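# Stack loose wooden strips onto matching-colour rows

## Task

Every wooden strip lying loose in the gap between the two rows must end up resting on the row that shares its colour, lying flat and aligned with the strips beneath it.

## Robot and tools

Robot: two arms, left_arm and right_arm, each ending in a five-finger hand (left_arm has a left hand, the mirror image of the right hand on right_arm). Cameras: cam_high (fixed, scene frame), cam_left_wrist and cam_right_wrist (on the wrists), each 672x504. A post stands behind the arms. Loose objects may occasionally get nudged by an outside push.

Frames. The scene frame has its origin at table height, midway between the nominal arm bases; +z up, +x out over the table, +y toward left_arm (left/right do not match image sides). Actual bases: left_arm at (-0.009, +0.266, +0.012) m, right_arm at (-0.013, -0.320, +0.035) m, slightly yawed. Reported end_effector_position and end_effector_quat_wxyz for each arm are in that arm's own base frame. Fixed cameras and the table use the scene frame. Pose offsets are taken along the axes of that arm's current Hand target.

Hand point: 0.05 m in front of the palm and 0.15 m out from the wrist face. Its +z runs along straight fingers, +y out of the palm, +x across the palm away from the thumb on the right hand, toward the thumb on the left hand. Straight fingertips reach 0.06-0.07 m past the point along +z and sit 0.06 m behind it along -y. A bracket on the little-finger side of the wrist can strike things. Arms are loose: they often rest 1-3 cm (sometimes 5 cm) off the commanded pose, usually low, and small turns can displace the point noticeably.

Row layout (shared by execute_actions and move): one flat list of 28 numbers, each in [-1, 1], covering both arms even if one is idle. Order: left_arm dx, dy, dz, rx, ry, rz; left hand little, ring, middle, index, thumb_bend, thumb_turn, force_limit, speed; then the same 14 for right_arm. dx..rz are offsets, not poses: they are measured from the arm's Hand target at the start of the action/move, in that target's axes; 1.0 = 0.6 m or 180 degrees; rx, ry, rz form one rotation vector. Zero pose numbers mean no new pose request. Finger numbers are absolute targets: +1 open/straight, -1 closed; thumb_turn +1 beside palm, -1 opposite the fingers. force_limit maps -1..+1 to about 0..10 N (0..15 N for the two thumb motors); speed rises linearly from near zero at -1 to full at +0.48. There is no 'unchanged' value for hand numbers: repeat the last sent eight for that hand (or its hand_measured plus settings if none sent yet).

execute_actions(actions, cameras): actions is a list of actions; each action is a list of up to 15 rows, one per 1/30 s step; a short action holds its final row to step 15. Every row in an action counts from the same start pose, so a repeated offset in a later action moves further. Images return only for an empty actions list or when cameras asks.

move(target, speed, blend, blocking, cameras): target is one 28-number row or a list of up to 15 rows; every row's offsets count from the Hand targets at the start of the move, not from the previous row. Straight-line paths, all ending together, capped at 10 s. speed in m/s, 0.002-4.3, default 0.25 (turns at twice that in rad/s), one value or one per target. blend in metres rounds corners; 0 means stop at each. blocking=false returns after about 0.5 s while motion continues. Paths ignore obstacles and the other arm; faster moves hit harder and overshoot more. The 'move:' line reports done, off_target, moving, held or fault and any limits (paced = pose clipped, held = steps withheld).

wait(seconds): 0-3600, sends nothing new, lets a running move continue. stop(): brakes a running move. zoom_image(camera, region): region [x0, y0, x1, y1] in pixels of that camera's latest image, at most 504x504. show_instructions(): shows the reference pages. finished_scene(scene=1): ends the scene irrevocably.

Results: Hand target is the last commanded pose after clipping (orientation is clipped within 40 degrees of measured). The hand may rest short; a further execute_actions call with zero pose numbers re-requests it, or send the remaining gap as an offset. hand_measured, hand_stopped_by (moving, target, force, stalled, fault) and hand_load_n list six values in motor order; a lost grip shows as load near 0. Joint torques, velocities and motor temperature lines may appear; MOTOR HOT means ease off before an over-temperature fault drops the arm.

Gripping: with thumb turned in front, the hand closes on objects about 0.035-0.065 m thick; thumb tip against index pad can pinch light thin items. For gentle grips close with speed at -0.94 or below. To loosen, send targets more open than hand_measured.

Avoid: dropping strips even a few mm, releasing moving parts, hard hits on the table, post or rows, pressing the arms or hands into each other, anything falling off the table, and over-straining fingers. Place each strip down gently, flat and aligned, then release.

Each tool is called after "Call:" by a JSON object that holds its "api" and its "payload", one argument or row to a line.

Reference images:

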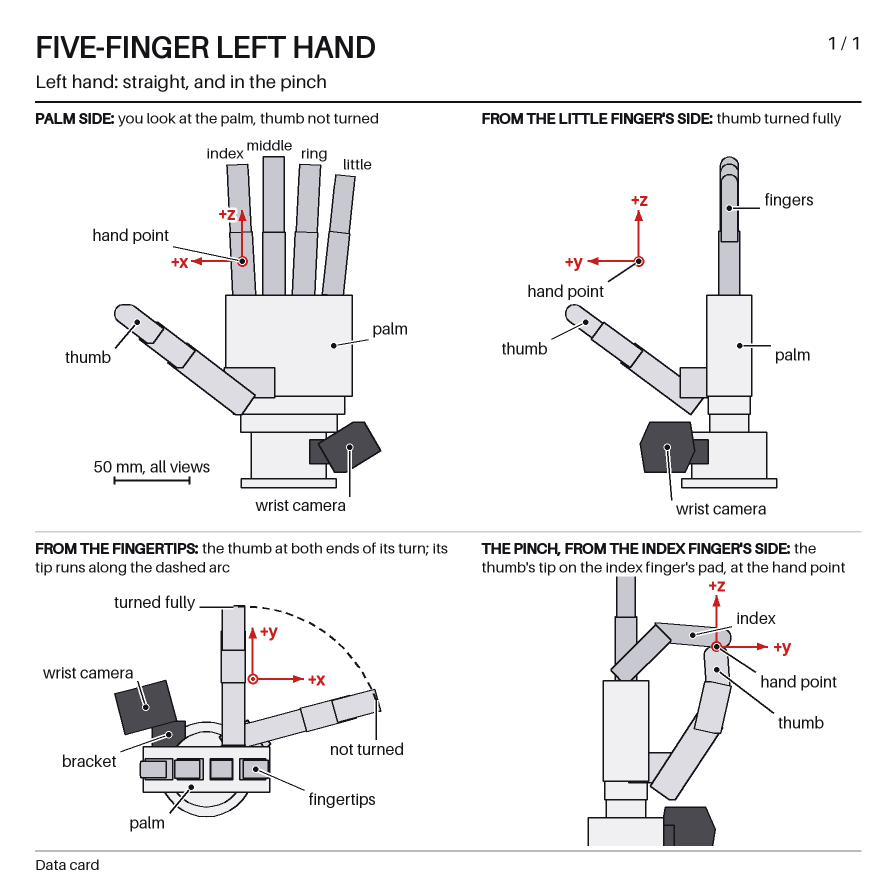

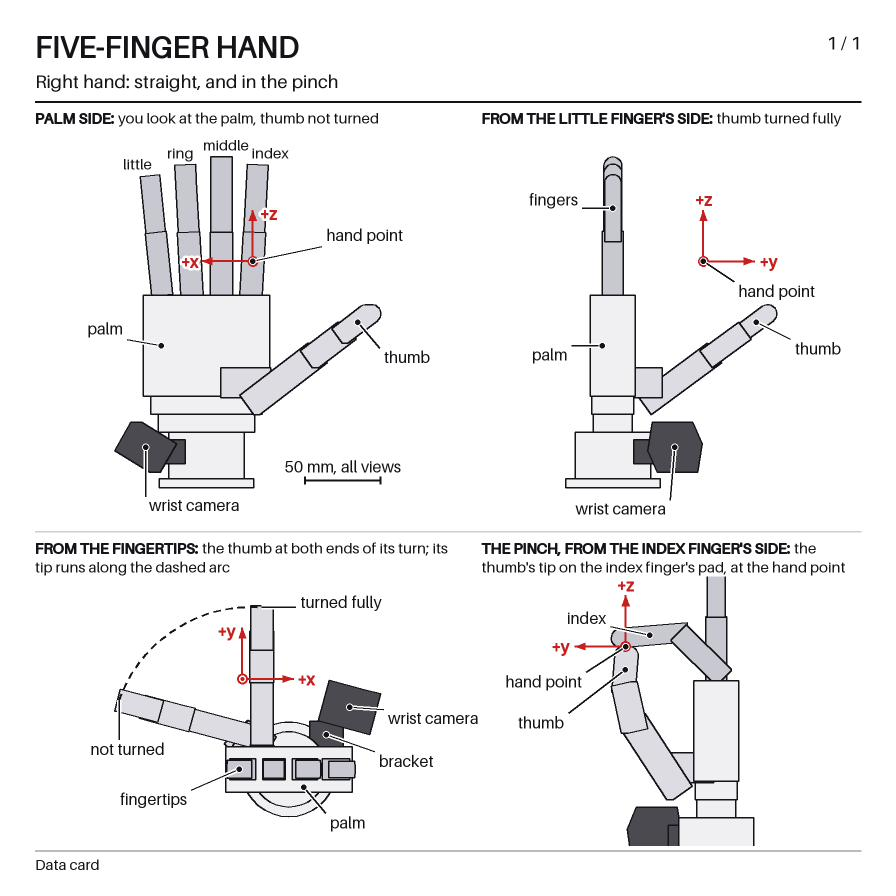

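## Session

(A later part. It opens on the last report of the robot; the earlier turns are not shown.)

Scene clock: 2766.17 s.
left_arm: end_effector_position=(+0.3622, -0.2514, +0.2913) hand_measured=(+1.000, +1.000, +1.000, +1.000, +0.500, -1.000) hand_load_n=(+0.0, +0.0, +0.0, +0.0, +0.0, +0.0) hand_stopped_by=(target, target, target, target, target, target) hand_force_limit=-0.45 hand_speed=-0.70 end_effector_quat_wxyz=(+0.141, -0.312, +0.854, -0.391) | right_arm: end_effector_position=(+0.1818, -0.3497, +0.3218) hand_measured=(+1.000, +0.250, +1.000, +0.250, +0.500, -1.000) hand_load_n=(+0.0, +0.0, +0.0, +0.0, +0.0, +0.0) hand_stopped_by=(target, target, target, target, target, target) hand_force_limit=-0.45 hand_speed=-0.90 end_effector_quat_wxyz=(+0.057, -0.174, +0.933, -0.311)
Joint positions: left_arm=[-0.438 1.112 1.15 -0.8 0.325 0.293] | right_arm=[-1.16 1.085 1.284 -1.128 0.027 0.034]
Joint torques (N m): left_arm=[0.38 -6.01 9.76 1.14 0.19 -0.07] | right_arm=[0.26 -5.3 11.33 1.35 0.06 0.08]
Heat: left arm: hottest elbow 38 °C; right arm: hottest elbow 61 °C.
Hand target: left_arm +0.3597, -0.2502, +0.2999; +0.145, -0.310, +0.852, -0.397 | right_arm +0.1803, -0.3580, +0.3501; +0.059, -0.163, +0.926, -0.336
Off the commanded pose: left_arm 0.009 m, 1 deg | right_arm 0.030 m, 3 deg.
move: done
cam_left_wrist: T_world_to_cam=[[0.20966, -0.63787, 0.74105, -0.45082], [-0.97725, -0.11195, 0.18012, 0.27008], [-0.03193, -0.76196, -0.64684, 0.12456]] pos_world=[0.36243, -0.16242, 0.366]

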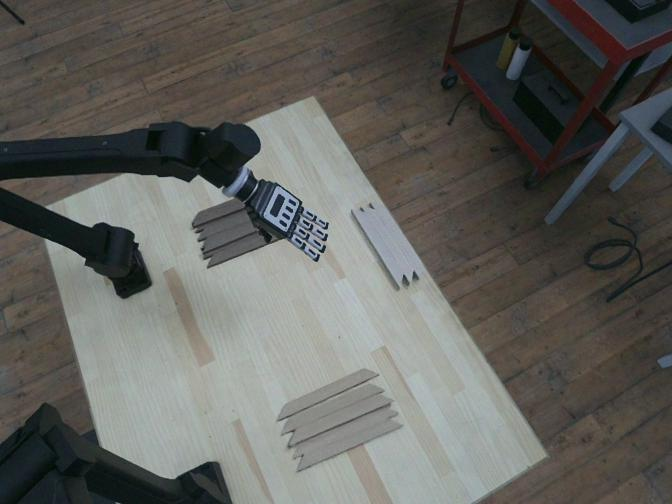

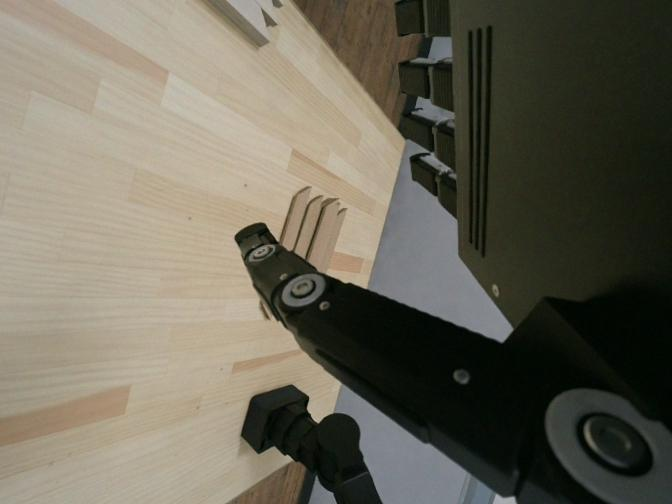

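Call:
{"api": "wait", "payload": {
  "seconds": 0.1,
  "cameras": ["all"]
}}

Call:
{"api": "zoom_image", "payload": {
  "camera": "cam_high",
  "region": [265, 350, 425, 480]
}}

Scene clock: 2778.33 s.
left_arm: end_effector_position=(+0.3622, -0.2514, +0.2913) hand_measured=(+1.000, +1.000, +1.000, +1.000, +0.500, -1.000) hand_load_n=(+0.0, +0.0, +0.0, +0.0, -0.5, +0.0) hand_stopped_by=(target, target, target, target, target, target) hand_force_limit=-0.45 hand_speed=-0.70 end_effector_quat_wxyz=(+0.141, -0.312, +0.854, -0.391) | right_arm: end_effector_position=(+0.1818, -0.3497, +0.3218) hand_measured=(+1.000, +0.250, +1.000, +0.250, +0.500, -1.000) hand_load_n=(+0.0, +0.0, +0.0, +0.0, +0.0, +0.0) hand_stopped_by=(target, target, target, target, target, target) hand_force_limit=-0.45 hand_speed=-0.90 end_effector_quat_wxyz=(+0.057, -0.174, +0.933, -0.311)
Joint positions: left_arm=[-0.438 1.112 1.15 -0.8 0.325 0.293] | right_arm=[-1.16 1.085 1.284 -1.128 0.027 0.034]
Joint torques (N m): left_arm=[0.38 -5.95 9.76 1.14 0.19 -0.08] | right_arm=[0.44 -6.53 10.96 1.21 0.05 0]
Heat: left arm: hottest elbow 38 °C; right arm: hottest elbow 61 °C.
Hand target: left_arm +0.3597, -0.2502, +0.2999; +0.145, -0.310, +0.852, -0.397 | right_arm +0.1803, -0.3580, +0.3501; +0.059, -0.163, +0.926, -0.336
Off the commanded pose: left_arm 0.009 m, 1 deg | right_arm 0.030 m, 3 deg.
wait: 0.10 s; at rest from the start
cam_left_wrist: T_world_to_cam=[[0.20966, -0.63787, 0.74105, -0.45082], [-0.97725, -0.11195, 0.18012, 0.27008], [-0.03193, -0.76196, -0.64684, 0.12456]] pos_world=[0.36243, -0.16242, 0.366]
cam_right_wrist: T_world_to_cam=[[-0.50241, 0.61856, -0.60413, 0.5062], [0.61409, 0.74714, 0.2543, 0.07015], [0.60867, -0.24323, -0.75522, 0.162]] pos_world=[0.11263, -0.32612, 0.41032]

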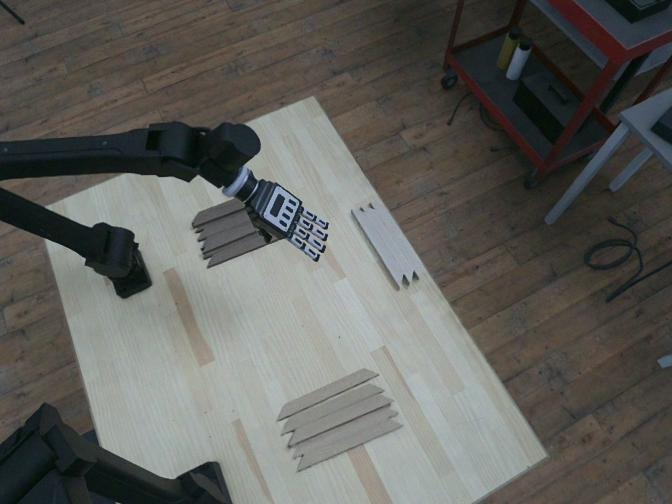

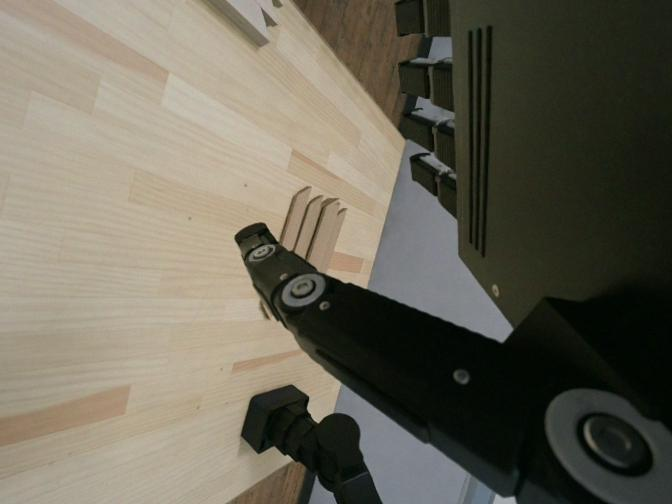

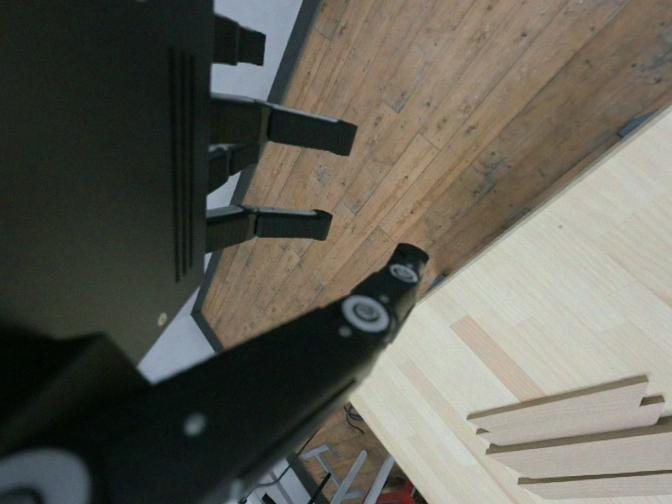

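Scaled by 3.150 from the camera's image (finer frame: 960x720).

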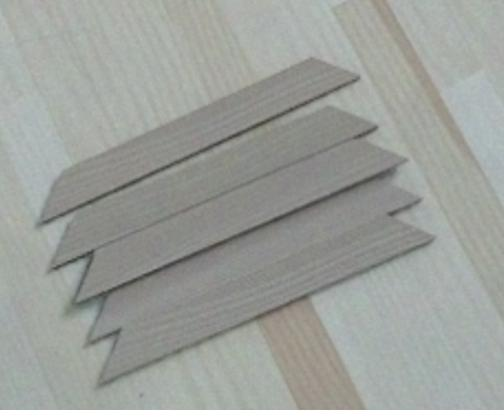

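Call:
{"api": "zoom_image", "payload": {
  "camera": "cam_high",
  "region": [320, 190, 450, 300]
}}

Call:
{"api": "zoom_image", "payload": {
  "camera": "cam_high",
  "region": [170, 170, 350, 300]
}}

Scaled by 3.877 from the camera's image (finer frame: 960x720).

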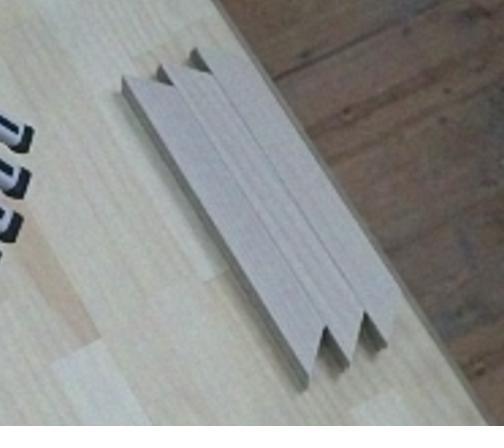

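Scaled by 2.800 from the camera's image (finer frame: 960x720).

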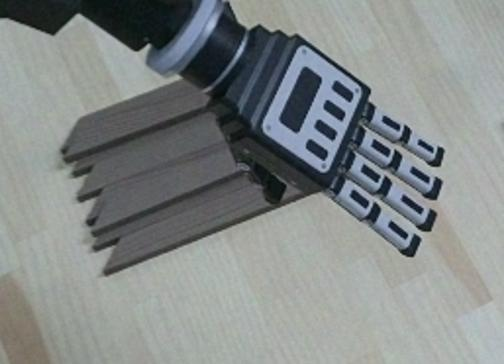

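Call:
{"api": "zoom_image", "payload": {
  "camera": "cam_left_wrist",
  "region": [180, 0, 380, 150]
}}

Call:
{"api": "zoom_image", "payload": {
  "camera": "cam_left_wrist",
  "region": [220, 160, 380, 330]
}}

Scaled by 2.520 from the camera's image (finer frame: 960x720).

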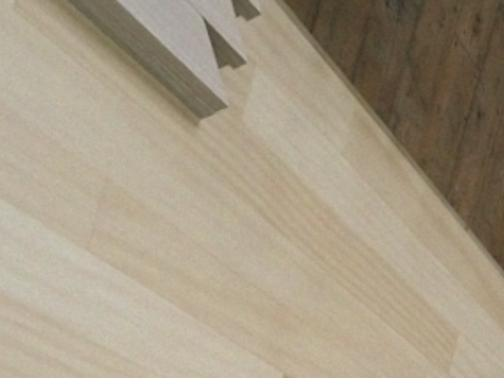

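Scaled by 2.965 from the camera's image (finer frame: 960x720).

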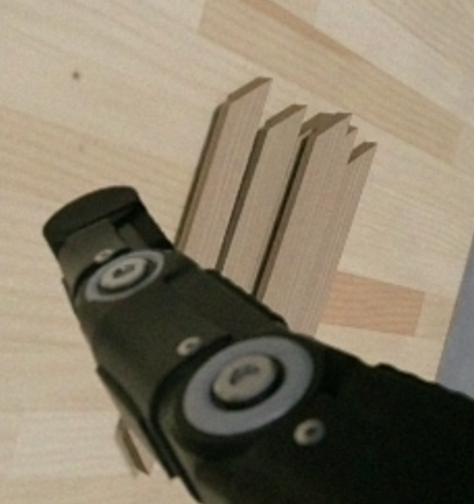

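Call:
{"api": "finished_scene", "payload": {

}}

The scene is finished: the task was done.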